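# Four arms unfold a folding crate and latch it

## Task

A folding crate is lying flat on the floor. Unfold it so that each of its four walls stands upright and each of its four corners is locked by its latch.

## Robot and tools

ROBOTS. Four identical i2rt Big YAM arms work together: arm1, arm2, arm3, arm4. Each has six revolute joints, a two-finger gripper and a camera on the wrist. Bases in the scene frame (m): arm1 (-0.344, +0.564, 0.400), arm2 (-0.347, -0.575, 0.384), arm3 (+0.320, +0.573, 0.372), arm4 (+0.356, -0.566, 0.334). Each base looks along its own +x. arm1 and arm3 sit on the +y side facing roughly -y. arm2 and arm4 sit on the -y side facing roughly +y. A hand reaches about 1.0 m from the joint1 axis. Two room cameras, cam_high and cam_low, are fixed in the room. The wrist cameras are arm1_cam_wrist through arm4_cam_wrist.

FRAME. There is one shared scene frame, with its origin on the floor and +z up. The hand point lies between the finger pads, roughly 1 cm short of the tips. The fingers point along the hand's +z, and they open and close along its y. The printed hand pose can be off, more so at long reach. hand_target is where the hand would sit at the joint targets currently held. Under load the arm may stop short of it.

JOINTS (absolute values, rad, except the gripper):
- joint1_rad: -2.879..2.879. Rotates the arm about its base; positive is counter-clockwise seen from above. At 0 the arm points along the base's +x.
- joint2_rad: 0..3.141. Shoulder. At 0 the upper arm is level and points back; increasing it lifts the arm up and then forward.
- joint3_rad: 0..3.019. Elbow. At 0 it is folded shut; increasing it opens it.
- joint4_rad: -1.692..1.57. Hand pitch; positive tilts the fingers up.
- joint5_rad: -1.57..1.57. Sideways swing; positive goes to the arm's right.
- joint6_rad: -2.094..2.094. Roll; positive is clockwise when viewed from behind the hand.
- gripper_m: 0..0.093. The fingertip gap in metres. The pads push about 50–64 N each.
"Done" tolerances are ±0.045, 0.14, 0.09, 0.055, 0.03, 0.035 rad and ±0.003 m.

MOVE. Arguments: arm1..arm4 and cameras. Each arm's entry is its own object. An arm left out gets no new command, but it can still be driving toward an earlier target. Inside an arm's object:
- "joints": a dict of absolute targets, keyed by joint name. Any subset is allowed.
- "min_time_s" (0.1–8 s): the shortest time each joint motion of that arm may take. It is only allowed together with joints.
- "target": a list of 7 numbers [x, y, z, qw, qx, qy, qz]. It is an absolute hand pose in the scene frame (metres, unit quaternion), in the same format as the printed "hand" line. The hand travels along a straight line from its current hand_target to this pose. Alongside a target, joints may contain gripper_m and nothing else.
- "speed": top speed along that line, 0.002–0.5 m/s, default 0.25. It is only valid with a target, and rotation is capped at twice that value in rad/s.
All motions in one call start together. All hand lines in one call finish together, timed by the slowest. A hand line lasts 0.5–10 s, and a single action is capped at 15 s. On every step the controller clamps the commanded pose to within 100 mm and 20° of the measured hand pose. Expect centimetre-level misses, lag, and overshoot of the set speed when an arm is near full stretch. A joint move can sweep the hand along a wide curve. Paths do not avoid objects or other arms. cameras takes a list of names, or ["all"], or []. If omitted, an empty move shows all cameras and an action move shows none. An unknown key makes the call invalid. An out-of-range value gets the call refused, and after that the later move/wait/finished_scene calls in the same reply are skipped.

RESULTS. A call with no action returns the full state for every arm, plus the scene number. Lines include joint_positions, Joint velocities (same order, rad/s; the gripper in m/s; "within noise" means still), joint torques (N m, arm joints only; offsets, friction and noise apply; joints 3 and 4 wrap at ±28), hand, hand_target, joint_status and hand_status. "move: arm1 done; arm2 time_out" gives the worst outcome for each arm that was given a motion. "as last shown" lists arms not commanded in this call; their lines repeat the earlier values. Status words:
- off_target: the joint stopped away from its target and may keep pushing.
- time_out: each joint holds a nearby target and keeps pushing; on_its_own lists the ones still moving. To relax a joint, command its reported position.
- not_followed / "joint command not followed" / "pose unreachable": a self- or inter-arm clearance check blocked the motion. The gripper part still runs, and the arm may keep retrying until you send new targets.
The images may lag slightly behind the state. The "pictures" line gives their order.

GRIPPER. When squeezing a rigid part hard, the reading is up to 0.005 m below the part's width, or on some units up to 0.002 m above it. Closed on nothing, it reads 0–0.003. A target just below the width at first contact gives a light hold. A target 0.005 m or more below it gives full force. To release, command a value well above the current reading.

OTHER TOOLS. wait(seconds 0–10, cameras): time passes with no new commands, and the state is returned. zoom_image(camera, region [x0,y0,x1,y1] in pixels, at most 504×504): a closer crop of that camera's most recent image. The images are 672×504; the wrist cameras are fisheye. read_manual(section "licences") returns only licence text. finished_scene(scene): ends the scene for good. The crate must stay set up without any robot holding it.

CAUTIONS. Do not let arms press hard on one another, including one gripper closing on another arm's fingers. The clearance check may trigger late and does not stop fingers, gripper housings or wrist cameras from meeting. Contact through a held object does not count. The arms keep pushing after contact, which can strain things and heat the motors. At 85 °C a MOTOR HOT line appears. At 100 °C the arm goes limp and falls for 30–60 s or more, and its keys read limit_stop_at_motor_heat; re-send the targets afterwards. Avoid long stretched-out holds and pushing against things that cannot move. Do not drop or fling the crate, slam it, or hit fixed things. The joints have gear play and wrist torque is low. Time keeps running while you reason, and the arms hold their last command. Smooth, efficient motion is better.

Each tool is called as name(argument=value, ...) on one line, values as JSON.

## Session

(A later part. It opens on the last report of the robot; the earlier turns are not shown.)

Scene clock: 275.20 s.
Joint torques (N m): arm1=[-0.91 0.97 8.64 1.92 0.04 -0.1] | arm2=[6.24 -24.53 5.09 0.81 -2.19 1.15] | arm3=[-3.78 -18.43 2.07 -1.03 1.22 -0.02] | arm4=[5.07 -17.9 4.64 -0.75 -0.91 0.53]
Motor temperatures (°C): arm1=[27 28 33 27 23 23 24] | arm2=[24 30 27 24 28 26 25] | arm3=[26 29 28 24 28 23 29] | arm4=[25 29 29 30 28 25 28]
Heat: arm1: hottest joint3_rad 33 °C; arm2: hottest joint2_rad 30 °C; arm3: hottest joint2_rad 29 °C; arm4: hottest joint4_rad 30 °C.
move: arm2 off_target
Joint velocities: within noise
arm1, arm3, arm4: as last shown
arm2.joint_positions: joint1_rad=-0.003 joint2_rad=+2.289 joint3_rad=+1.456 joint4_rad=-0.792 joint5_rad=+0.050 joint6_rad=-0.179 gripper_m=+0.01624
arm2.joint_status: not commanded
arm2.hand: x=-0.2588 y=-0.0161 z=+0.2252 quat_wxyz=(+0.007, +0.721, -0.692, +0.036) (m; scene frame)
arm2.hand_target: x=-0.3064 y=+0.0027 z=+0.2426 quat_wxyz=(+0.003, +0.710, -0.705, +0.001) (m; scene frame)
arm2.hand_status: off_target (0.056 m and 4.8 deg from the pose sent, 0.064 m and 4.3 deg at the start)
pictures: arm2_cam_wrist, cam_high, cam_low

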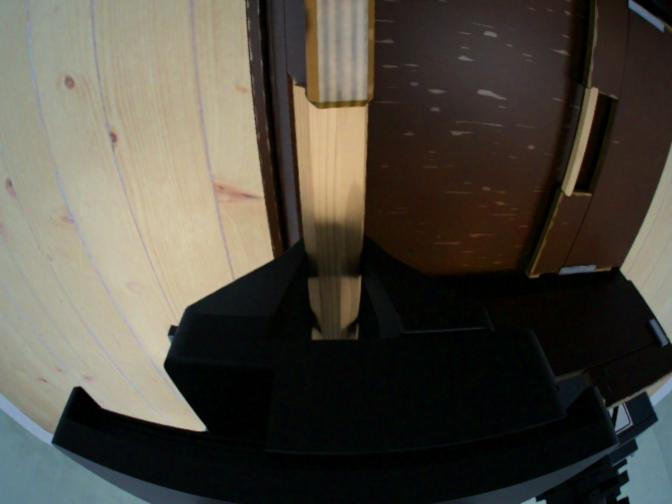

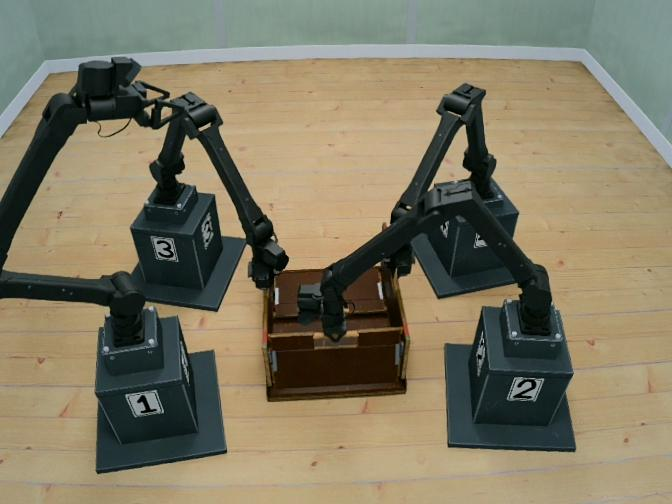

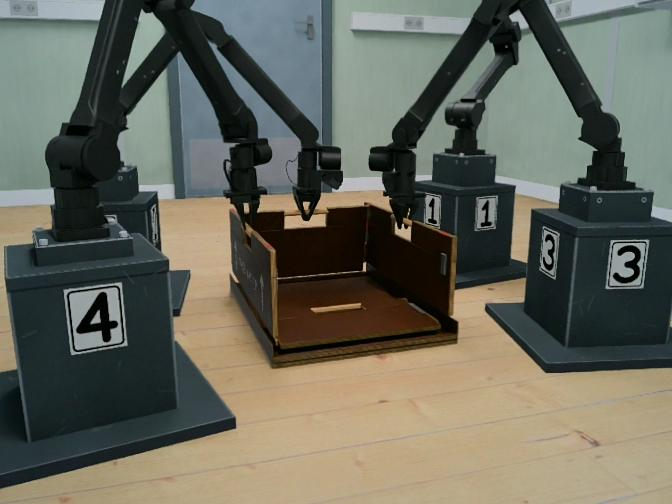

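move(arm2={"target": [-0.345, 0.004, 0.240, 0, 0.7071, -0.7071, 0], "speed": 0.08}, cameras=["arm2_cam_wrist", "cam_high"])

zoom_image(camera="cam_high", region=[230, 220, 450, 420])

Scene clock: 278.87 s.
Joint torques (N m): arm1=[-0.44 1.32 8.76 1.87 0.06 -0.06] | arm2=[5.6 -23.41 5.78 1.07 -2.59 1.09] | arm3=[-3.84 -18.61 2.13 -1.03 1.22 -0.03] | arm4=[5.01 -17.85 4.64 -0.76 -0.91 0.52]
Motor temperatures (°C): arm1=[27 28 33 27 23 23 24] | arm2=[24 30 27 25 29 26 25] | arm3=[26 30 28 24 28 23 29] | arm4=[25 29 29 30 28 25 28]
Heat: arm1: hottest joint3_rad 33 °C; arm2: hottest joint2_rad 30 °C; arm3: hottest joint2_rad 30 °C; arm4: hottest joint4_rad 30 °C.
move: arm2 off_target
Joint velocities: within noise
arm1.joint_positions: joint1_rad=+0.364 joint2_rad=+0.611 joint3_rad=+1.390 joint4_rad=-1.042 joint5_rad=+0.002 joint6_rad=+0.023 gripper_m=+0.09396
arm1.joint_status: not commanded
arm1.hand: x=-0.2046 y=+0.3439 z=+1.0077 quat_wxyz=(-0.533, -0.394, -0.688, +0.295) (m; scene frame)
arm1.hand_target: x=-0.2095 y=+0.3475 z=+1.0165 quat_wxyz=(-0.534, -0.390, -0.686, +0.304) (m; scene frame)
arm1.hand_status: not commanded
arm2.joint_positions: joint1_rad=+0.067 joint2_rad=+2.277 joint3_rad=+1.440 joint4_rad=-0.792 joint5_rad=+0.059 joint6_rad=-0.107 gripper_m=+0.01624
arm2.joint_status: not commanded
arm2.hand: x=-0.2972 y=-0.0168 z=+0.2279 quat_wxyz=(+0.003, +0.720, -0.692, +0.042) (m; scene frame)
arm2.hand_target: x=-0.3432 y=+0.0028 z=+0.2412 quat_wxyz=(+0.002, +0.709, -0.706, +0.001) (m; scene frame)
arm2.hand_status: off_target (0.054 m and 5.3 deg from the pose sent, 0.090 m and 4.8 deg at the start)
arm3: as last shown
arm3.hand_target: x=-0.0416 y=+0.2342 z=+0.2473 quat_wxyz=(-0.001, -1.000, +0.000, +0.000) (m; scene frame)
arm4.joint_positions: joint1_rad=+0.625 joint2_rad=+1.998 joint3_rad=+1.195 joint4_rad=-0.724 joint5_rad=+0.023 joint6_rad=-0.736 gripper_m=+0.01490
arm4.joint_status: not commanded
arm4.hand: x=-0.0230 y=-0.2153 z=+0.2590 quat_wxyz=(-0.023, +1.000, -0.002, -0.008) (m; scene frame)
arm4.hand_target: x=-0.0252 y=-0.2470 z=+0.2525 quat_wxyz=(+0.000, +1.000, +0.000, +0.000) (m; scene frame)
arm4.hand_status: not commanded
pictures: arm2_cam_wrist, cam_high

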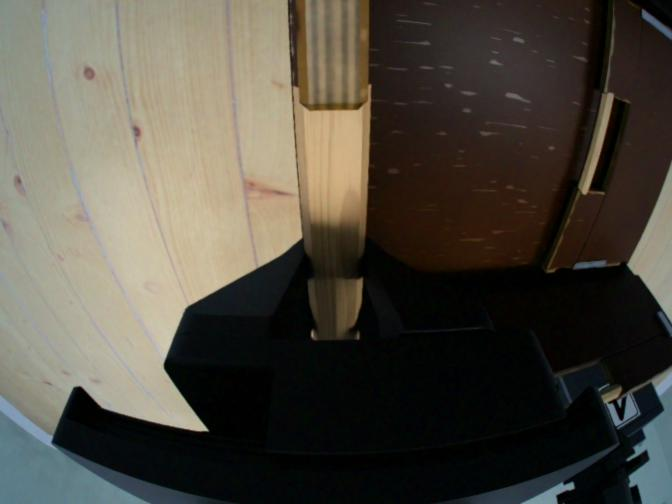

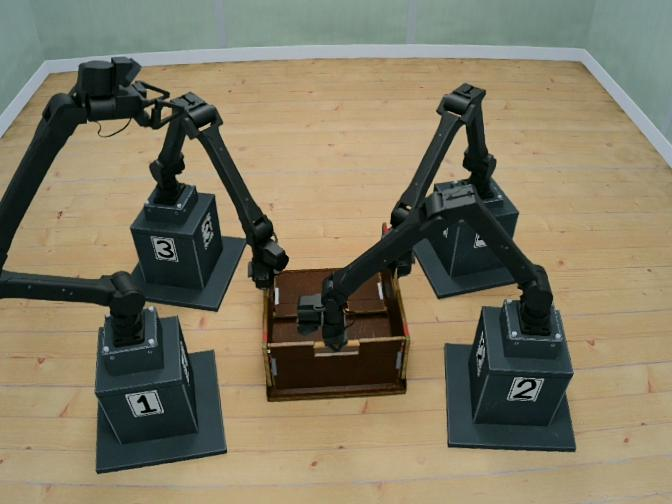

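Scaled by 2.291 from the camera's 672x504 image, which has a finer 960x720 frame.

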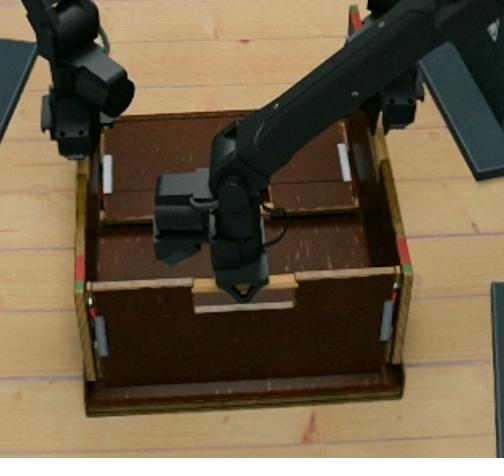

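zoom_image(camera="cam_high", region=[255, 325, 295, 405])

zoom_image(camera="cam_high", region=[375, 315, 415, 405])

Scaled by 6.300 from the camera's 672x504 image, which has a finer 960x720 frame.

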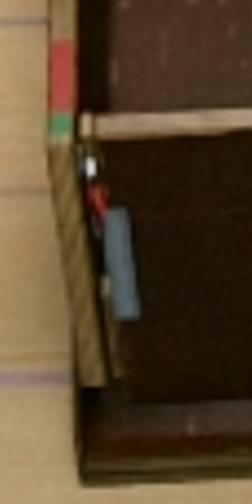

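Scaled by 5.600 from the camera's 672x504 image, which has a finer 960x720 frame.

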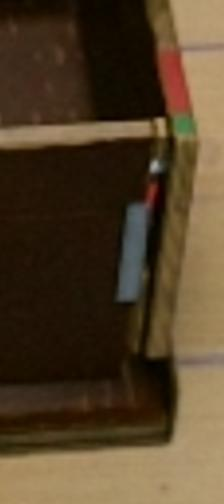

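move(arm2={"target": [-0.280, 0.004, 0.240, 0, 0.7071, -0.7071, 0], "speed": 0.08}, cameras=["cam_high"])

zoom_image(camera="cam_high", region=[375, 315, 415, 405])

Scene clock: 284.10 s.
Joint torques (N m): arm1=[-0.79 0.62 8.39 1.81 0.06 -0.06] | arm2=[-1.73 -22.77 6.69 0.98 -0.96 0.14] | arm3=[-3.96 -18.14 2.03 -0.95 1.2 -0.05] | arm4=[5.07 -17.85 4.63 -0.76 -0.91 0.52]
Motor temperatures (°C): arm1=[27 28 33 27 23 23 24] | arm2=[24 30 27 25 30 27 25] | arm3=[26 30 28 24 28 23 29] | arm4=[25 29 29 30 28 25 28]
Heat: arm1: hottest joint3_rad 33 °C; arm2: hottest joint2_rad 30 °C; arm3: hottest joint2_rad 30 °C; arm4: hottest joint4_rad 30 °C.
move: arm2 off_target
Joint velocities: within noise
arm1, arm4: as last shown
arm2.joint_positions: joint1_rad=+0.052 joint2_rad=+2.277 joint3_rad=+1.440 joint4_rad=-0.791 joint5_rad=+0.022 joint6_rad=-0.130 gripper_m=+0.01625
arm2.joint_status: not commanded
arm2.hand: x=-0.2950 y=-0.0167 z=+0.2276 quat_wxyz=(+0.015, +0.723, -0.690, +0.027) (m; scene frame)
arm2.hand_target: x=-0.2864 y=+0.0043 z=+0.2403 quat_wxyz=(+0.000, +0.711, -0.703, +0.000) (m; scene frame)
arm2.hand_status: off_target (0.028 m and 4.4 deg from the pose sent, 0.030 m and 5.3 deg at the start)
arm3.joint_positions: joint1_rad=-0.560 joint2_rad=+2.105 joint3_rad=+1.185 joint4_rad=-0.613 joint5_rad=-0.029 joint6_rad=+0.762 gripper_m=+0.01595
arm3.joint_status: not commanded
arm3.hand: x=-0.0356 y=+0.2034 z=+0.2405 quat_wxyz=(-0.023, -1.000, -0.017, +0.002) (m; scene frame)
arm3.hand_target: x=-0.0416 y=+0.2342 z=+0.2473 quat_wxyz=(-0.001, -1.000, +0.000, +0.000) (m; scene frame)
arm3.hand_status: not commanded
pictures: cam_high

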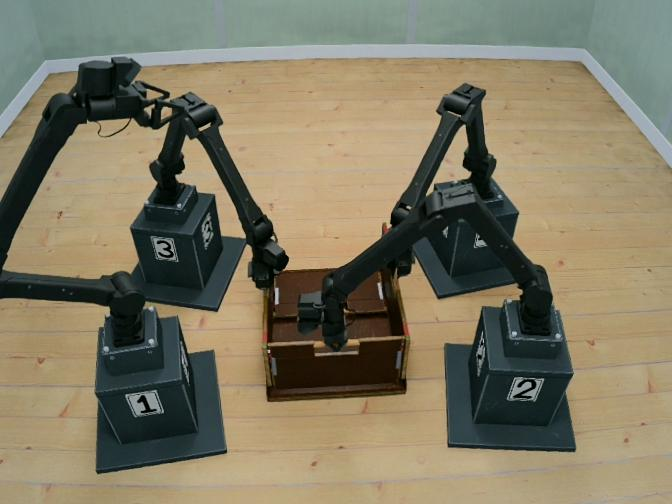

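Scaled by 5.600 from the camera's 672x504 image, which has a finer 960x720 frame.

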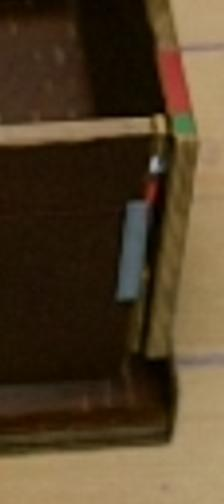

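move(arm2={"target": [-0.262, 0.004, 0.240, 0, 0.7071, -0.7071, 0], "speed": 0.08}, cameras=["arm2_cam_wrist"])

Scene clock: 286.30 s.
Joint torques (N m): arm1=[-0.79 1.03 8.54 1.94 0.07 -0.08] | arm2=[-4.78 -22.53 7.1 0.83 -0.1 -0.08] | arm3=[-4.01 -18.84 2.02 -0.96 1.22 -0.01] | arm4=[5.01 -17.9 4.64 -0.76 -0.91 0.53]
Motor temperatures (°C): arm1=[27 28 33 27 23 23 24] | arm2=[24 30 27 25 29 26 25] | arm3=[26 30 28 24 28 23 29] | arm4=[25 29 29 30 28 25 28]
Heat: arm1: hottest joint3_rad 33 °C; arm2: hottest joint2_rad 30 °C; arm3: hottest joint2_rad 30 °C; arm4: hottest joint4_rad 30 °C.
move: arm2 off_target
Joint velocities: within noise
arm1, arm3, arm4: as last shown
arm2.joint_positions: joint1_rad=+0.044 joint2_rad=+2.277 joint3_rad=+1.440 joint4_rad=-0.791 joint5_rad=+0.002 joint6_rad=-0.140 gripper_m=+0.01625
arm2.joint_status: not commanded
arm2.hand: x=-0.2942 y=-0.0168 z=+0.2275 quat_wxyz=(+0.021, +0.724, -0.689, +0.019) (m; scene frame)
arm2.hand_target: x=-0.2619 y=+0.0024 z=+0.2405 quat_wxyz=(+0.000, +0.707, -0.707, +0.000) (m; scene frame)
arm2.hand_status: off_target (0.040 m and 4.3 deg from the pose sent, 0.041 m and 4.4 deg at the start)
pictures: arm2_cam_wrist

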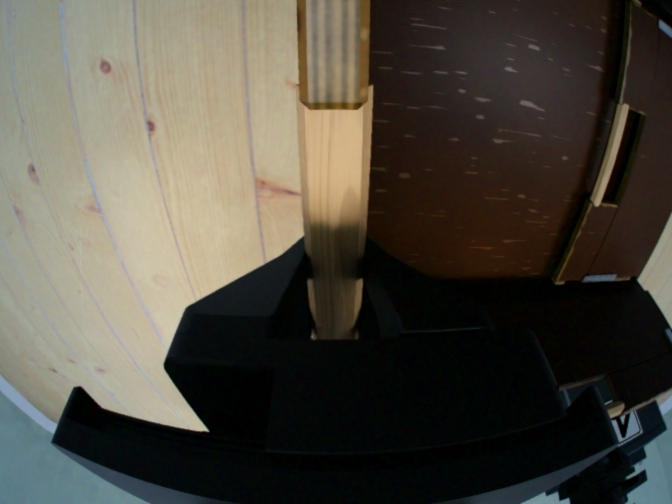

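move(arm2={"target": [-0.290, 0.003, 0.238, 0, 0.7071, -0.7071, 0], "speed": 0.12}, arm3={"target": [-0.040, 0.209, 0.246, 0, 1, 0, 0], "speed": 0.12}, cameras=[])

move(arm2={"joints": {"gripper_m": 0.05}}, arm3={"joints": {"gripper_m": 0.055}}, cameras=["arm3_cam_wrist", "arm2_cam_wrist", "cam_high"])

Scene clock: 295.03 s.
Joint torques (N m): arm1=[-0.91 0.85 8.59 1.98 0.07 -0.06] | arm2=[-0.79 -22.71 6.28 1.18 -0.32 0.41] | arm3=[-1.08 -16.62 6.05 -1.94 1.25 0.35] | arm4=[5.01 -17.9 4.64 -0.75 -0.91 0.52]
Motor temperatures (°C): arm1=[27 28 33 27 23 23 24] | arm2=[24 29 26 25 29 26 26] | arm3=[26 30 28 24 29 23 29] | arm4=[25 29 28 30 28 25 28]
Heat: arm1: hottest joint3_rad 33 °C; arm2: hottest joint2_rad 29 °C; arm3: hottest joint2_rad 30 °C; arm4: hottest joint4_rad 30 °C.
move: arm2 off_target; arm3 off_target
Joint velocities: within noise
arm1, arm4: as last shown
arm2.joint_positions: joint1_rad=+0.047 joint2_rad=+2.277 joint3_rad=+1.440 joint4_rad=-0.791 joint5_rad=+0.007 joint6_rad=-0.136 gripper_m=+0.01625
arm2.joint_status: not commanded
arm2.hand: x=-0.2951 y=-0.0167 z=+0.2275 quat_wxyz=(+0.020, +0.723, -0.690, +0.021) (m; scene frame)
arm2.hand_target: x=-0.2904 y=+0.0025 z=+0.2383 quat_wxyz=(+0.000, +0.708, -0.707, +0.000) (m; scene frame)
arm2.hand_status: off_target (0.023 m and 4.3 deg from the pose sent, 0.023 m and 4.3 deg at the start)
arm3.joint_positions: joint1_rad=-0.560 joint2_rad=+2.105 joint3_rad=+1.187 joint4_rad=-0.615 joint5_rad=-0.029 joint6_rad=+0.763 gripper_m=+0.01595
arm3.joint_status: not commanded
arm3.hand: x=-0.0359 y=+0.2030 z=+0.2409 quat_wxyz=(-0.023, -1.000, -0.016, +0.002) (m; scene frame)
arm3.hand_target: x=-0.0402 y=+0.2092 z=+0.2461 quat_wxyz=(-0.001, -1.000, +0.000, +0.001) (m; scene frame)
arm3.hand_status: off_target (0.009 m and 3.3 deg from the pose sent, 0.009 m and 3.3 deg at the start)
pictures: none
No camera images: "cameras" was empty.

Scene clock: 295.77 s.
Joint torques (N m): arm1=[-0.91 0.44 8.65 2.11 0.05 -0.04] | arm2=[0.03 -22.59 6.48 0.73 -0.12 0.09] | arm3=[-0.62 -16.32 5.61 -0.23 0.29 0.19] | arm4=[5.07 -17.9 4.64 -0.76 -0.91 0.52]
Motor temperatures (°C): arm1=[27 28 33 27 23 23 24] | arm2=[24 29 26 25 29 26 26] | arm3=[26 30 28 24 28 23 29] | arm4=[25 29 28 30 28 25 28]
Heat: arm1: hottest joint3_rad 33 °C; arm2: hottest joint2_rad 29 °C; arm3: hottest joint2_rad 30 °C; arm4: hottest joint4_rad 30 °C.
move: arm2 done; arm3 done
Joint velocities: within noise
arm1, arm4: as last shown
arm2.joint_positions: joint1_rad=+0.037 joint2_rad=+2.277 joint3_rad=+1.440 joint4_rad=-0.775 joint5_rad=+0.001 joint6_rad=-0.107 gripper_m=+0.04987
arm2.joint_status: all done
arm2.hand: x=-0.2898 y=-0.0134 z=+0.2273 quat_wxyz=(+0.016, +0.709, -0.704, +0.014) (m; scene frame)
arm2.hand_target: x=-0.2847 y=+0.0022 z=+0.2383 quat_wxyz=(+0.001, +0.704, -0.710, -0.001) (m; scene frame)
arm2.hand_status: not commanded
arm3.joint_positions: joint1_rad=-0.567 joint2_rad=+2.104 joint3_rad=+1.188 joint4_rad=-0.669 joint5_rad=-0.001 joint6_rad=+0.780 gripper_m=+0.05487
arm3.joint_status: all done
arm3.hand: x=-0.0336 y=+0.2177 z=+0.2418 quat_wxyz=(+0.004, -1.000, -0.004, -0.007) (m; scene frame)
arm3.hand_target: x=-0.0416 y=+0.2138 z=+0.2467 quat_wxyz=(+0.002, -1.000, +0.004, -0.002) (m; scene frame)
arm3.hand_status: not commanded
pictures: arm2_cam_wrist, arm3_cam_wrist, cam_high

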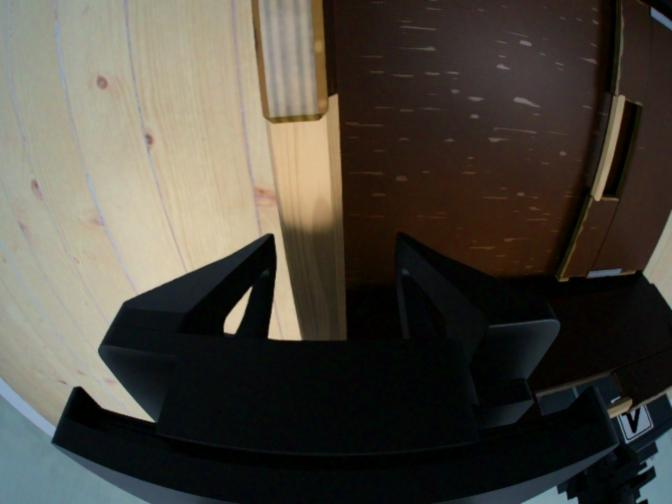

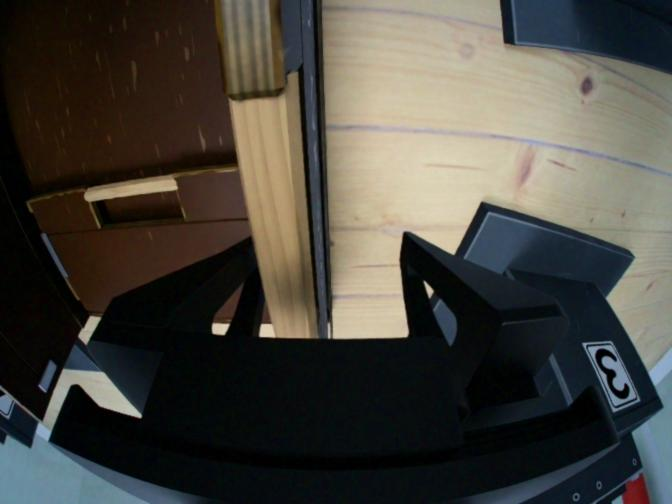

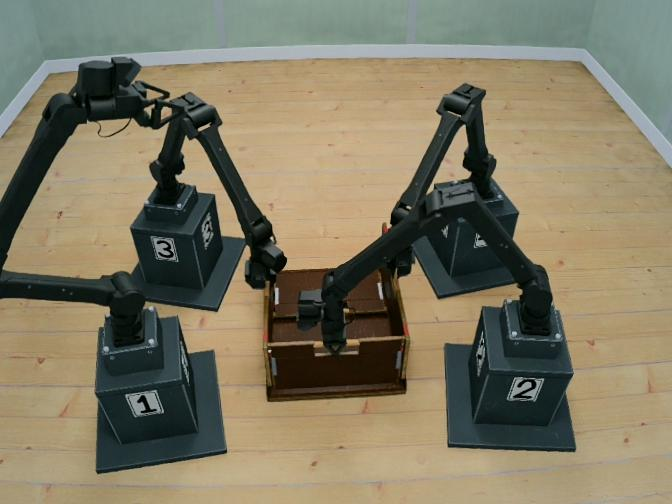

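move(arm2={"target": [-0.284, 0.002, 0.42, 0, 0.7071, -0.7071, 0], "speed": 0.3}, arm3={"target": [-0.042, 0.212, 0.37, 0, 1, 0, 0], "speed": 0.25}, cameras=["cam_low"])

move(arm2={"joints": {"joint1_rad": -0.405, "joint2_rad": 0.9, "joint3_rad": 1.0, "joint4_rad": -1.3, "joint5_rad": 0.0, "joint6_rad": 0.0}, "min_time_s": 2.0}, arm3={"target": [0.020, -0.015, 0.25, 0, 0.7071, 0.7071, 0], "speed": 0.3}, cameras=["arm3_cam_wrist", "arm2_cam_wrist"])

Scene clock: 298.80 s.
Joint torques (N m): arm1=[-0.91 0.97 8.42 1.78 0.06 -0.07] | arm2=[-0.79 -21.3 8.69 -0.09 -0.05 -0.05] | arm3=[-0.91 -15.56 8.16 -0.25 0.26 0.13] | arm4=[5.07 -17.9 4.64 -0.76 -0.91 0.52]
Motor temperatures (°C): arm1=[27 28 33 27 23 23 24] | arm2=[24 29 27 25 28 26 25] | arm3=[26 29 28 24 28 23 29] | arm4=[25 29 28 30 28 25 28]
Heat: arm1: hottest joint3_rad 33 °C; arm2: hottest joint2_rad 29 °C; arm3: hottest joint2_rad 29 °C; arm4: hottest joint4_rad 30 °C.
move: arm2 off_target; arm3 off_target
Joint velocities: within noise
arm1, arm4: as last shown
arm2.joint_positions: joint1_rad=+0.037 joint2_rad=+1.995 joint3_rad=+1.502 joint4_rad=-1.113 joint5_rad=+0.001 joint6_rad=-0.105 gripper_m=+0.04990
arm2.joint_status: not commanded
arm2.hand: x=-0.2896 y=-0.0104 z=+0.4037 quat_wxyz=(+0.013, +0.709, -0.705, +0.011) (m; scene frame)
arm2.hand_target: x=-0.2839 y=+0.0025 z=+0.4185 quat_wxyz=(+0.001, +0.707, -0.708, +0.001) (m; scene frame)
arm2.hand_status: off_target (0.021 m and 2.0 deg from the pose sent, 0.193 m and 2.4 deg at the start; pose on its path clipped on 3 of 45 steps)
arm3.joint_positions: joint1_rad=-0.566 joint2_rad=+1.883 joint3_rad=+1.219 joint4_rad=-0.932 joint5_rad=+0.000 joint6_rad=+0.780 gripper_m=+0.05492
arm3.joint_status: not commanded
arm3.hand: x=-0.0301 y=+0.2209 z=+0.3572 quat_wxyz=(+0.009, -1.000, -0.005, -0.010) (m; scene frame)
arm3.hand_target: x=-0.0422 y=+0.2112 z=+0.3696 quat_wxyz=(+0.000, -1.000, -0.001, +0.001) (m; scene frame)
arm3.hand_status: off_target (0.020 m and 1.7 deg from the pose sent, 0.129 m and 1.0 deg at the start)
pictures: cam_low

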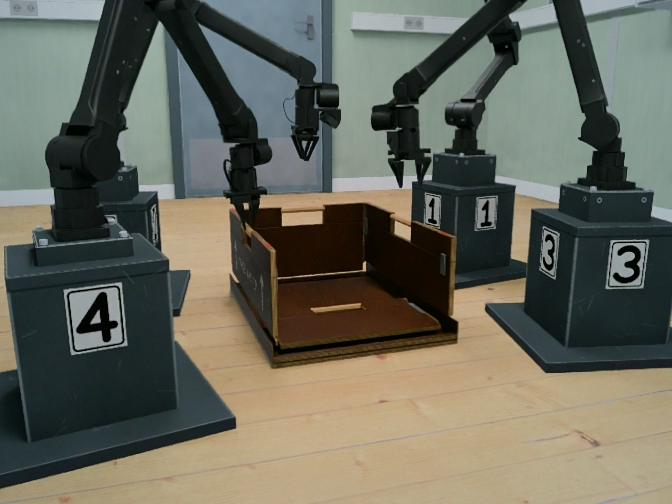

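Scene clock: 302.43 s.
Joint torques (N m): arm1=[-1.44 0.67 8.53 1.99 0.02 -0.06] | arm2=[-0.79 -5.13 8.09 0.57 -0.03 0.07] | arm3=[-0.09 -18.2 9.21 -0.16 0.2 -0.05] | arm4=[5.01 -17.9 4.64 -0.76 -0.91 0.53]
Motor temperatures (°C): arm1=[27 28 34 27 23 23 24] | arm2=[24 29 27 24 28 26 25] | arm3=[26 29 28 24 28 23 28] | arm4=[25 29 28 30 28 25 28]
Heat: arm1: hottest joint3_rad 34 °C; arm2: hottest joint2_rad 29 °C; arm3: hottest joint2_rad 29 °C; arm4: hottest joint4_rad 30 °C.
move: arm2 done; arm3 off_target
Joint velocities: within noise
arm1, arm4: as last shown
arm2.joint_positions: joint1_rad=-0.398 joint2_rad=+0.901 joint3_rad=+0.993 joint4_rad=-1.291 joint5_rad=+0.002 joint6_rad=-0.002 gripper_m=+0.04991
arm2.joint_status: all done
arm2.hand: x=-0.1881 y=-0.3083 z=+0.6580 quat_wxyz=(-0.162, +0.488, -0.853, -0.091) (m; scene frame)
arm2.hand_target: x=-0.1866 y=-0.3103 z=+0.6611 quat_wxyz=(-0.162, +0.481, -0.857, -0.091) (m; scene frame)
arm2.hand_status: not commanded
arm3.joint_positions: joint1_rad=-0.264 joint2_rad=+2.346 joint3_rad=+1.743 joint4_rad=-0.962 joint5_rad=+0.012 joint6_rad=-0.453 gripper_m=+0.05492
arm3.joint_status: not commanded
arm3.hand: x=+0.0178 y=-0.0036 z=+0.2595 quat_wxyz=(+0.004, -0.716, -0.698, +0.004) (m; scene frame)
arm3.hand_target: x=+0.0175 y=-0.0129 z=+0.2492 quat_wxyz=(+0.006, -0.710, -0.704, +0.002) (m; scene frame)
arm3.hand_status: off_target (0.015 m and 1.6 deg from the pose sent, 0.264 m and 89.5 deg at the start)
pictures: arm2_cam_wrist, arm3_cam_wrist

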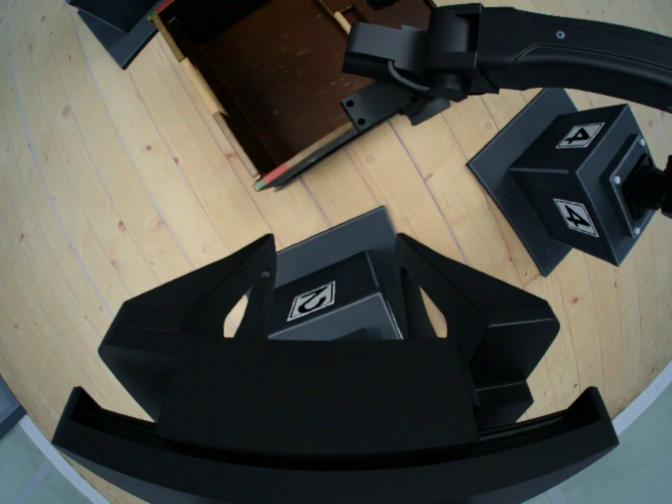

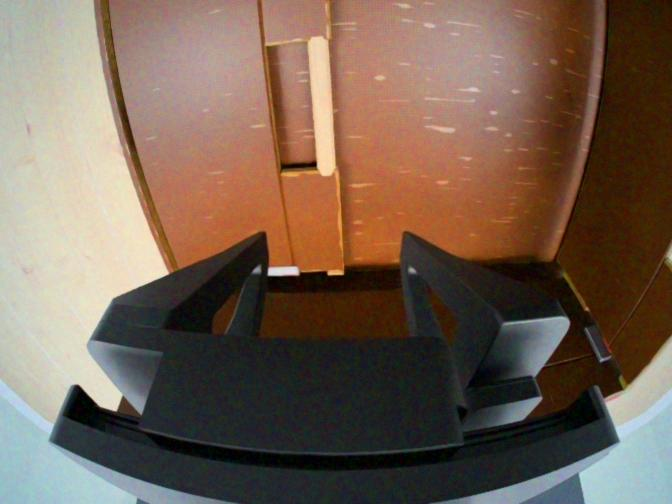

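move(arm3={"target": [0.027, -0.021, 0.045, 0, 0.7071, 0.7071, 0], "speed": 0.22}, cameras=["arm3_cam_wrist"])

Scene clock: 308.47 s.
Joint torques (N m): arm1=[-0.97 0.85 8.5 1.85 0.11 -0.06] | arm2=[-0.73 -5.13 8.09 0.57 -0.03 0.06] | arm3=[0.21 -19.55 7.38 0.44 -0.07 0] | arm4=[5.07 -17.9 4.64 -0.76 -0.91 0.52]
Motor temperatures (°C): arm1=[27 28 34 27 23 23 24] | arm2=[24 29 27 24 28 26 25] | arm3=[26 29 29 24 28 23 28] | arm4=[25 29 28 30 28 25 28]
Heat: arm1: hottest joint3_rad 34 °C; arm2: hottest joint2_rad 29 °C; arm3: hottest joint2_rad 29 °C; arm4: hottest joint4_rad 30 °C.
move: arm3 off_target
Joint velocities: within noise
arm1, arm2, arm4: as last shown
arm3.joint_positions: joint1_rad=-0.256 joint2_rad=+2.745 joint3_rad=+1.921 joint4_rad=-0.753 joint5_rad=+0.006 joint6_rad=-0.453 gripper_m=+0.05492
arm3.joint_status: not commanded
arm3.hand: x=+0.0221 y=-0.0097 z=+0.0565 quat_wxyz=(+0.003, -0.714, -0.700, -0.003) (m; scene frame)
arm3.hand_target: x=+0.0274 y=-0.0179 z=+0.0453 quat_wxyz=(+0.000, -0.708, -0.706, -0.001) (m; scene frame)
arm3.hand_status: off_target (0.017 m and 1.2 deg from the pose sent, 0.215 m and 1.6 deg at the start)
pictures: arm3_cam_wrist

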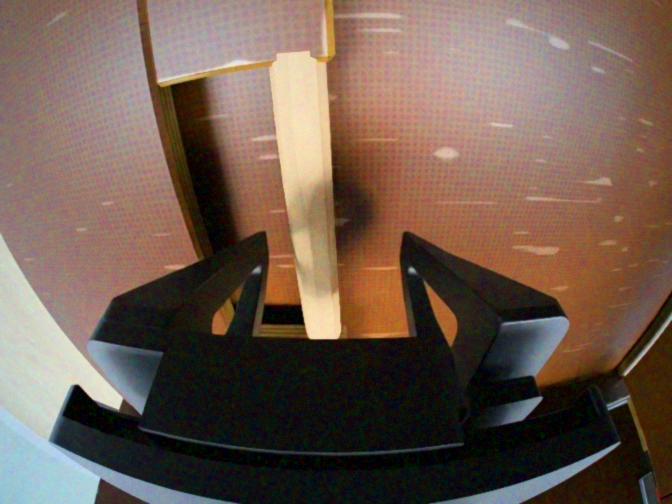

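move(arm3={"target": [0.036, -0.020, 0.013, 0, 0.7071, 0.7071, 0], "speed": 0.12}, cameras=["arm3_cam_wrist"])

Scene clock: 310.90 s.
Joint torques (N m): arm1=[-0.97 0.67 8.68 1.95 0.07 -0.04] | arm2=[-0.79 -5.07 8.09 0.57 -0.02 0.07] | arm3=[0.32 -18.78 7.31 0.59 -0.05 0.13] | arm4=[5.01 -17.85 4.64 -0.76 -0.91 0.52]
Motor temperatures (°C): arm1=[27 28 34 27 23 23 24] | arm2=[24 28 27 24 28 26 25] | arm3=[26 29 29 24 28 23 28] | arm4=[25 29 28 30 28 25 28]
Heat: arm1: hottest joint3_rad 34 °C; arm2: hottest joint2_rad 28 °C; arm3: hottest joint2_rad 29 °C; arm4: hottest joint4_rad 30 °C.
move: arm3 off_target
Joint velocities: within noise
arm1.joint_positions: joint1_rad=+0.364 joint2_rad=+0.611 joint3_rad=+1.390 joint4_rad=-1.042 joint5_rad=+0.002 joint6_rad=+0.023 gripper_m=+0.09396
arm1.joint_status: not commanded
arm1.hand: x=-0.2046 y=+0.3439 z=+1.0077 quat_wxyz=(-0.533, -0.394, -0.688, +0.295) (m; scene frame)
arm1.hand_target: x=-0.2095 y=+0.3475 z=+1.0165 quat_wxyz=(-0.534, -0.390, -0.686, +0.304) (m; scene frame)
arm1.hand_status: not commanded
arm2: as last shown
arm3.joint_positions: joint1_rad=-0.238 joint2_rad=+2.797 joint3_rad=+1.960 joint4_rad=-0.730 joint5_rad=+0.006 joint6_rad=-0.453 gripper_m=+0.05492
arm3.joint_status: not commanded
arm3.hand: x=+0.0319 y=-0.0171 z=+0.0333 quat_wxyz=(+0.001, -0.707, -0.707, +0.002) (m; scene frame)
arm3.hand_target: x=+0.0398 y=-0.0204 z=+0.0135 quat_wxyz=(+0.000, -0.705, -0.709, +0.001) (m; scene frame)
arm3.hand_status: off_target (0.021 m and 0.3 deg from the pose sent, 0.047 m and 1.2 deg at the start)
arm4.joint_positions: joint1_rad=+0.625 joint2_rad=+1.998 joint3_rad=+1.195 joint4_rad=-0.724 joint5_rad=+0.023 joint6_rad=-0.736 gripper_m=+0.01490
arm4.joint_status: not commanded
arm4.hand: x=-0.0230 y=-0.2153 z=+0.2590 quat_wxyz=(-0.023, +1.000, -0.002, -0.008) (m; scene frame)
arm4.hand_target: x=-0.0252 y=-0.2470 z=+0.2525 quat_wxyz=(+0.000, +1.000, +0.000, +0.000) (m; scene frame)
arm4.hand_status: not commanded
pictures: arm3_cam_wrist

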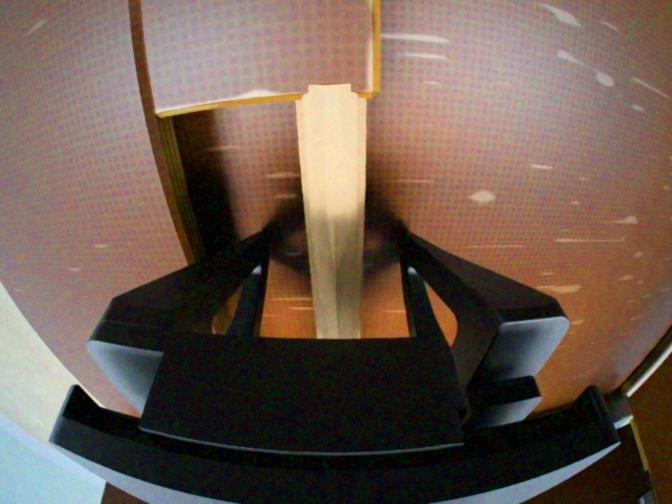

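move(arm3={"joints": {"gripper_m": 0.009}}, cameras=["arm3_cam_wrist"])

Scene clock: 312.27 s.
Joint torques (N m): arm1=[-0.91 1.14 8.54 1.81 0.07 -0.11] | arm2=[-0.79 -5.13 8.09 0.58 -0.03 0.07] | arm3=[0.5 -19.55 7.3 0.73 0.03 0.25] | arm4=[5.01 -17.9 4.64 -0.75 -0.91 0.52]
Motor temperatures (°C): arm1=[27 28 34 27 23 23 24] | arm2=[24 28 27 24 28 26 25] | arm3=[26 29 29 24 28 23 28] | arm4=[25 29 28 30 28 25 28]
Heat: arm1: hottest joint3_rad 34 °C; arm2: hottest joint2_rad 28 °C; arm3: hottest joint2_rad 29 °C; arm4: hottest joint4_rad 30 °C.
move: arm3 off_target
Joint velocities: within noise
arm1, arm2, arm4: as last shown
arm3.joint_positions: joint1_rad=-0.241 joint2_rad=+2.797 joint3_rad=+1.960 joint4_rad=-0.730 joint5_rad=+0.002 joint6_rad=-0.478 gripper_m=+0.01645
arm3.joint_status: gripper_m off_target (ended at +0.01648, target +0.00900)
arm3.hand: x=+0.0308 y=-0.0166 z=+0.0333 quat_wxyz=(-0.001, -0.700, -0.715, +0.001) (m; scene frame)
arm3.hand_target: x=+0.0384 y=-0.0200 z=+0.0138 quat_wxyz=(-0.002, -0.703, -0.711, +0.000) (m; scene frame)
arm3.hand_status: not commanded
pictures: arm3_cam_wrist

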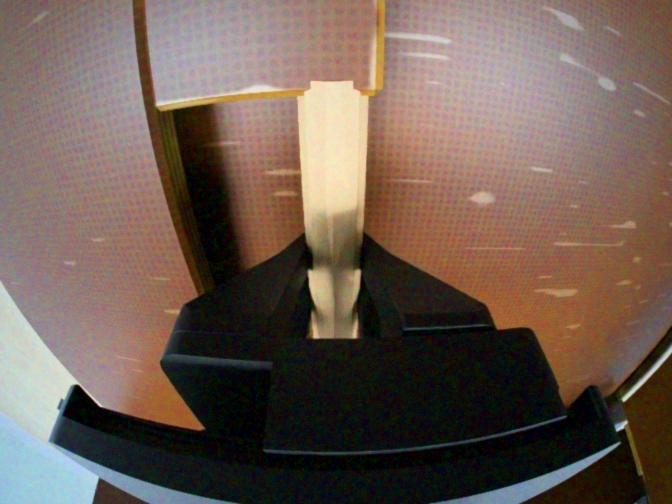

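move(arm3={"target": [0.045, -0.020, 0.118, 0, 0.7071, 0.7071, 0], "speed": 0.12}, cameras=[])

move(arm3={"target": [0.082, -0.019, 0.183, 0, 0.7071, 0.7071, 0], "speed": 0.12}, cameras=["arm3_cam_wrist"])

move(arm3={"target": [0.132, -0.018, 0.225, 0, 0.7071, 0.7071, 0], "speed": 0.12}, cameras=["arm3_cam_wrist", "cam_low"])

Scene clock: 316.60 s.
Joint torques (N m): arm1=[-0.97 0.85 8.69 1.95 0.06 -0.06] | arm2=[-0.73 -5.07 8.09 0.61 -0.03 0.06] | arm3=[0.5 -25.7 3.78 -0.81 -0.46 0.44] | arm4=[5.07 -17.9 4.63 -0.76 -0.91 0.52]
Motor temperatures (°C): arm1=[27 28 34 27 23 23 24] | arm2=[24 28 27 24 28 26 25] | arm3=[26 29 29 24 28 23 28] | arm4=[25 29 28 30 28 25 28]
Heat: arm1: hottest joint3_rad 34 °C; arm2: hottest joint2_rad 28 °C; arm3: hottest joint2_rad 29 °C; arm4: hottest joint4_rad 30 °C.
move: arm3 off_target
Joint velocities: within noise
arm1, arm2, arm4: as last shown
arm3.joint_positions: joint1_rad=-0.224 joint2_rad=+2.662 joint3_rad=+1.849 joint4_rad=-0.753 joint5_rad=+0.022 joint6_rad=-0.470 gripper_m=+0.01615
arm3.joint_status: not commanded
arm3.hand: x=+0.0396 y=-0.0156 z=+0.0902 quat_wxyz=(+0.008, -0.696, -0.718, +0.005) (m; scene frame)
arm3.hand_target: x=+0.0469 y=-0.0237 z=+0.1167 quat_wxyz=(+0.000, -0.705, -0.709, +0.004) (m; scene frame)
arm3.hand_status: off_target (0.029 m and 2.1 deg from the pose sent, 0.086 m and 1.2 deg at the start)
pictures: none
No camera images: "cameras" was empty.

Scene clock: 317.87 s.
Joint torques (N m): arm1=[-0.85 1.08 8.54 1.98 0.07 -0.05] | arm2=[-0.79 -5.07 8.08 0.58 -0.03 0.06] | arm3=[0.44 -25.93 3.74 -1.59 -0.75 0.5] | arm4=[5.07 -17.9 4.64 -0.76 -0.91 0.52]
Motor temperatures (°C): arm1=[27 28 34 27 23 23 24] | arm2=[24 28 27 24 28 26 25] | arm3=[26 29 29 24 28 23 28] | arm4=[25 29 28 30 28 25 28]
Heat: arm1: hottest joint3_rad 34 °C; arm2: hottest joint2_rad 28 °C; arm3: hottest joint2_rad 29 °C; arm4: hottest joint4_rad 30 °C.
move: arm3 off_target
Joint velocities: within noise
arm1, arm2, arm4: as last shown
arm3.joint_positions: joint1_rad=-0.184 joint2_rad=+2.518 joint3_rad=+1.731 joint4_rad=-0.781 joint5_rad=+0.028 joint6_rad=-0.429 gripper_m=+0.01595
arm3.joint_status: not commanded
arm3.hand: x=+0.0674 y=-0.0136 z=+0.1489 quat_wxyz=(+0.011, -0.697, -0.717, +0.006) (m; scene frame)
arm3.hand_target: x=+0.0781 y=-0.0182 z=+0.1812 quat_wxyz=(+0.001, -0.709, -0.706, +0.000) (m; scene frame)
arm3.hand_status: off_target (0.038 m and 2.2 deg from the pose sent, 0.102 m and 2.1 deg at the start)
pictures: arm3_cam_wrist

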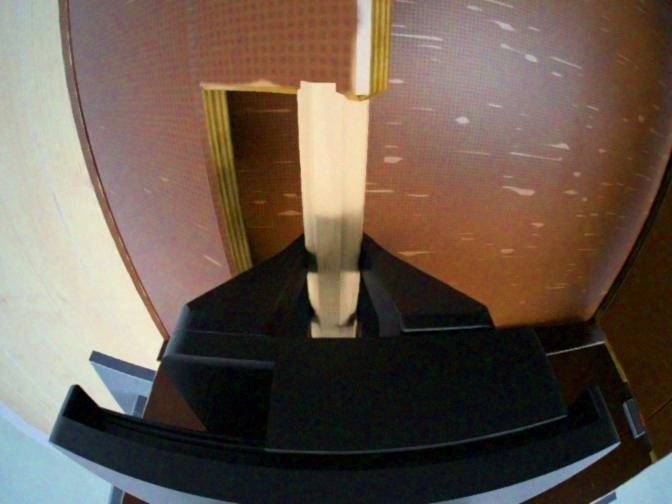

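Scene clock: 319.07 s.
Joint torques (N m): arm1=[-0.5 1.08 8.47 1.94 0.07 -0.08] | arm2=[-0.79 -5.13 8.1 0.58 -0.03 0.07] | arm3=[1.38 -24.23 4.12 -1.14 -0.94 0.59] | arm4=[5.01 -17.9 4.64 -0.76 -0.91 0.52]
Motor temperatures (°C): arm1=[27 28 34 27 23 23 24] | arm2=[24 28 27 24 28 26 25] | arm3=[26 29 29 24 28 23 28] | arm4=[25 29 28 30 28 25 28]
Heat: arm1: hottest joint3_rad 34 °C; arm2: hottest joint2_rad 28 °C; arm3: hottest joint2_rad 29 °C; arm4: hottest joint4_rad 30 °C.
move: arm3 off_target
Joint velocities: within noise
arm1, arm2, arm4: as last shown
arm3.joint_positions: joint1_rad=-0.120 joint2_rad=+2.400 joint3_rad=+1.636 joint4_rad=-0.811 joint5_rad=+0.032 joint6_rad=-0.363 gripper_m=+0.01595
arm3.joint_status: not commanded
arm3.hand: x=+0.1107 y=-0.0117 z=+0.1950 quat_wxyz=(+0.015, -0.697, -0.717, +0.004) (m; scene frame)
arm3.hand_target: x=+0.1273 y=-0.0177 z=+0.2234 quat_wxyz=(+0.000, -0.709, -0.706, +0.000) (m; scene frame)
arm3.hand_status: off_target (0.037 m and 2.3 deg from the pose sent, 0.100 m and 2.2 deg at the start)
pictures: arm3_cam_wrist, cam_low

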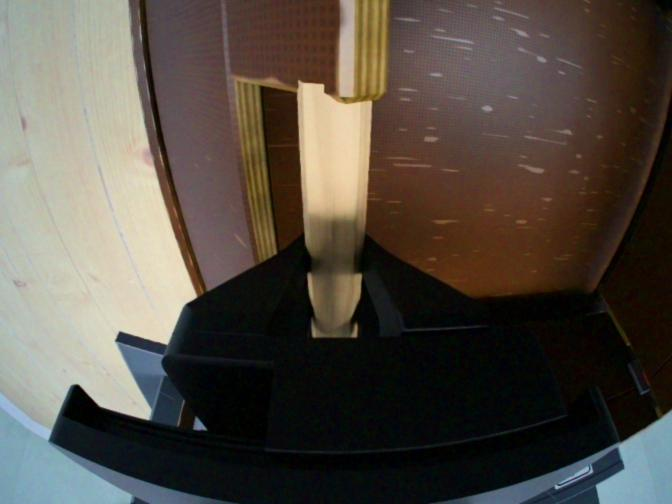

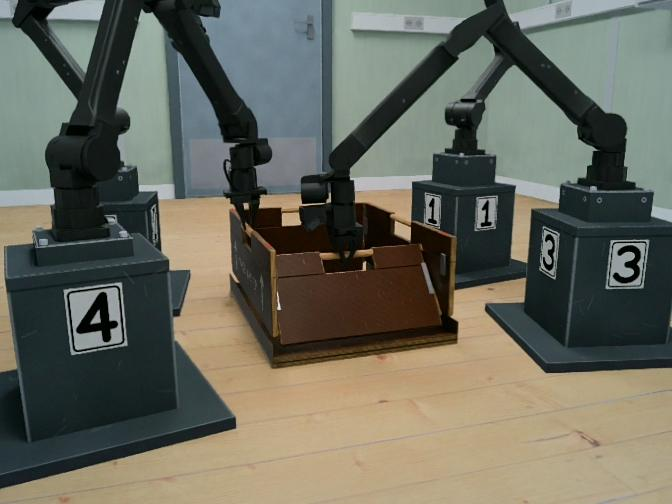

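move(arm3={"target": [0.187, -0.017, 0.247, 0, 0.7071, 0.7071, 0], "speed": 0.12}, cameras=[])

move(arm3={"target": [0.225, -0.016, 0.249, 0, 0.7071, 0.7071, 0], "speed": 0.1}, cameras=["arm3_cam_wrist", "cam_low"])

zoom_image(camera="cam_low", region=[220, 180, 480, 380])

Scene clock: 321.30 s.
Joint torques (N m): arm1=[-1.26 1.03 8.4 1.92 0.06 -0.08] | arm2=[-0.79 -5.07 8.09 0.58 -0.03 0.06] | arm3=[1.38 -22.89 4.63 -0.36 -0.77 0.61] | arm4=[5.01 -17.9 4.63 -0.77 -0.91 0.52]
Motor temperatures (°C): arm1=[27 28 34 27 23 23 24] | arm2=[24 28 27 24 28 26 25] | arm3=[26 30 29 24 28 23 29] | arm4=[25 29 28 30 28 25 28]
Heat: arm1: hottest joint3_rad 34 °C; arm2: hottest joint2_rad 28 °C; arm3: hottest joint2_rad 30 °C; arm4: hottest joint4_rad 30 °C.
move: arm3 off_target
Joint velocities: within noise
arm1, arm2, arm4: as last shown
arm3.joint_positions: joint1_rad=-0.031 joint2_rad=+2.315 joint3_rad=+1.562 joint4_rad=-0.837 joint5_rad=+0.028 joint6_rad=-0.275 gripper_m=+0.01553
arm3.joint_status: not commanded
arm3.hand: x=+0.1689 y=-0.0093 z=+0.2249 quat_wxyz=(+0.016, -0.697, -0.717, -0.002) (m; scene frame)
arm3.hand_target: x=+0.1866 y=-0.0163 z=+0.2459 quat_wxyz=(+0.001, -0.707, -0.707, -0.002) (m; scene frame)
arm3.hand_status: off_target (0.030 m and 2.5 deg from the pose sent, 0.093 m and 2.3 deg at the start)
pictures: none
No camera images: "cameras" was empty.

Scene clock: 322.33 s.
Joint torques (N m): arm1=[-0.73 0.73 8.5 1.94 0.08 -0.07] | arm2=[-0.79 -5.13 8.09 0.57 -0.03 0.07] | arm3=[2.49 -22.12 4.3 0.1 -1.1 0.71] | arm4=[5.01 -17.9 4.64 -0.76 -0.91 0.53]
Motor temperatures (°C): arm1=[27 28 34 27 23 23 24] | arm2=[24 27 27 24 28 26 25] | arm3=[26 30 29 24 28 23 29] | arm4=[25 29 28 30 28 25 28]
Heat: arm1: hottest joint3_rad 34 °C; arm2: hottest joint5_rad 28 °C; arm3: hottest joint2_rad 30 °C; arm4: hottest joint4_rad 30 °C.
move: arm3 off_target
Joint velocities: within noise
arm1, arm4: as last shown
arm2.joint_positions: joint1_rad=-0.398 joint2_rad=+0.901 joint3_rad=+0.993 joint4_rad=-1.291 joint5_rad=+0.002 joint6_rad=-0.002 gripper_m=+0.04991
arm2.joint_status: not commanded
arm2.hand: x=-0.1881 y=-0.3083 z=+0.6580 quat_wxyz=(-0.162, +0.488, -0.853, -0.091) (m; scene frame)
arm2.hand_target: x=-0.1866 y=-0.3103 z=+0.6611 quat_wxyz=(-0.162, +0.481, -0.857, -0.091) (m; scene frame)
arm2.hand_status: not commanded
arm3.joint_positions: joint1_rad=+0.015 joint2_rad=+2.288 joint3_rad=+1.533 joint4_rad=-0.834 joint5_rad=+0.035 joint6_rad=-0.229 gripper_m=+0.01553
arm3.joint_status: not commanded
arm3.hand: x=+0.1959 y=-0.0090 z=+0.2329 quat_wxyz=(+0.019, -0.697, -0.717, +0.001) (m; scene frame)
arm3.hand_target: x=+0.2241 y=-0.0173 z=+0.2489 quat_wxyz=(-0.001, -0.706, -0.708, +0.001) (m; scene frame)
arm3.hand_status: off_target (0.034 m and 2.7 deg from the pose sent, 0.061 m and 2.5 deg at the start)
pictures: arm3_cam_wrist, cam_low

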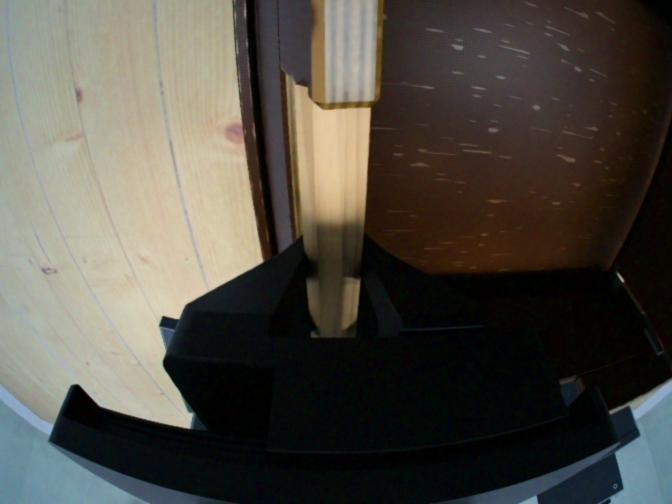

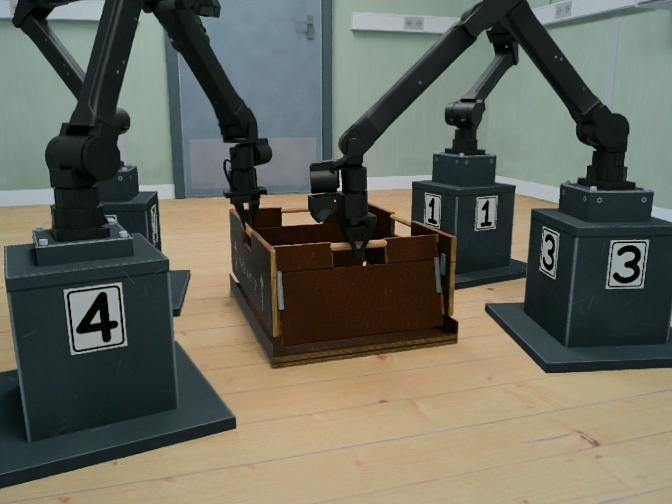

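Scaled by 1.938 from the camera's 672x504 image, which has a finer 960x720 frame.

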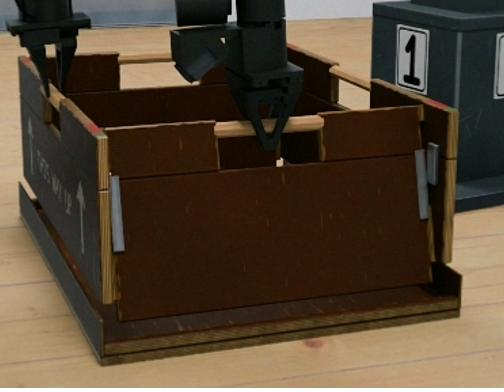

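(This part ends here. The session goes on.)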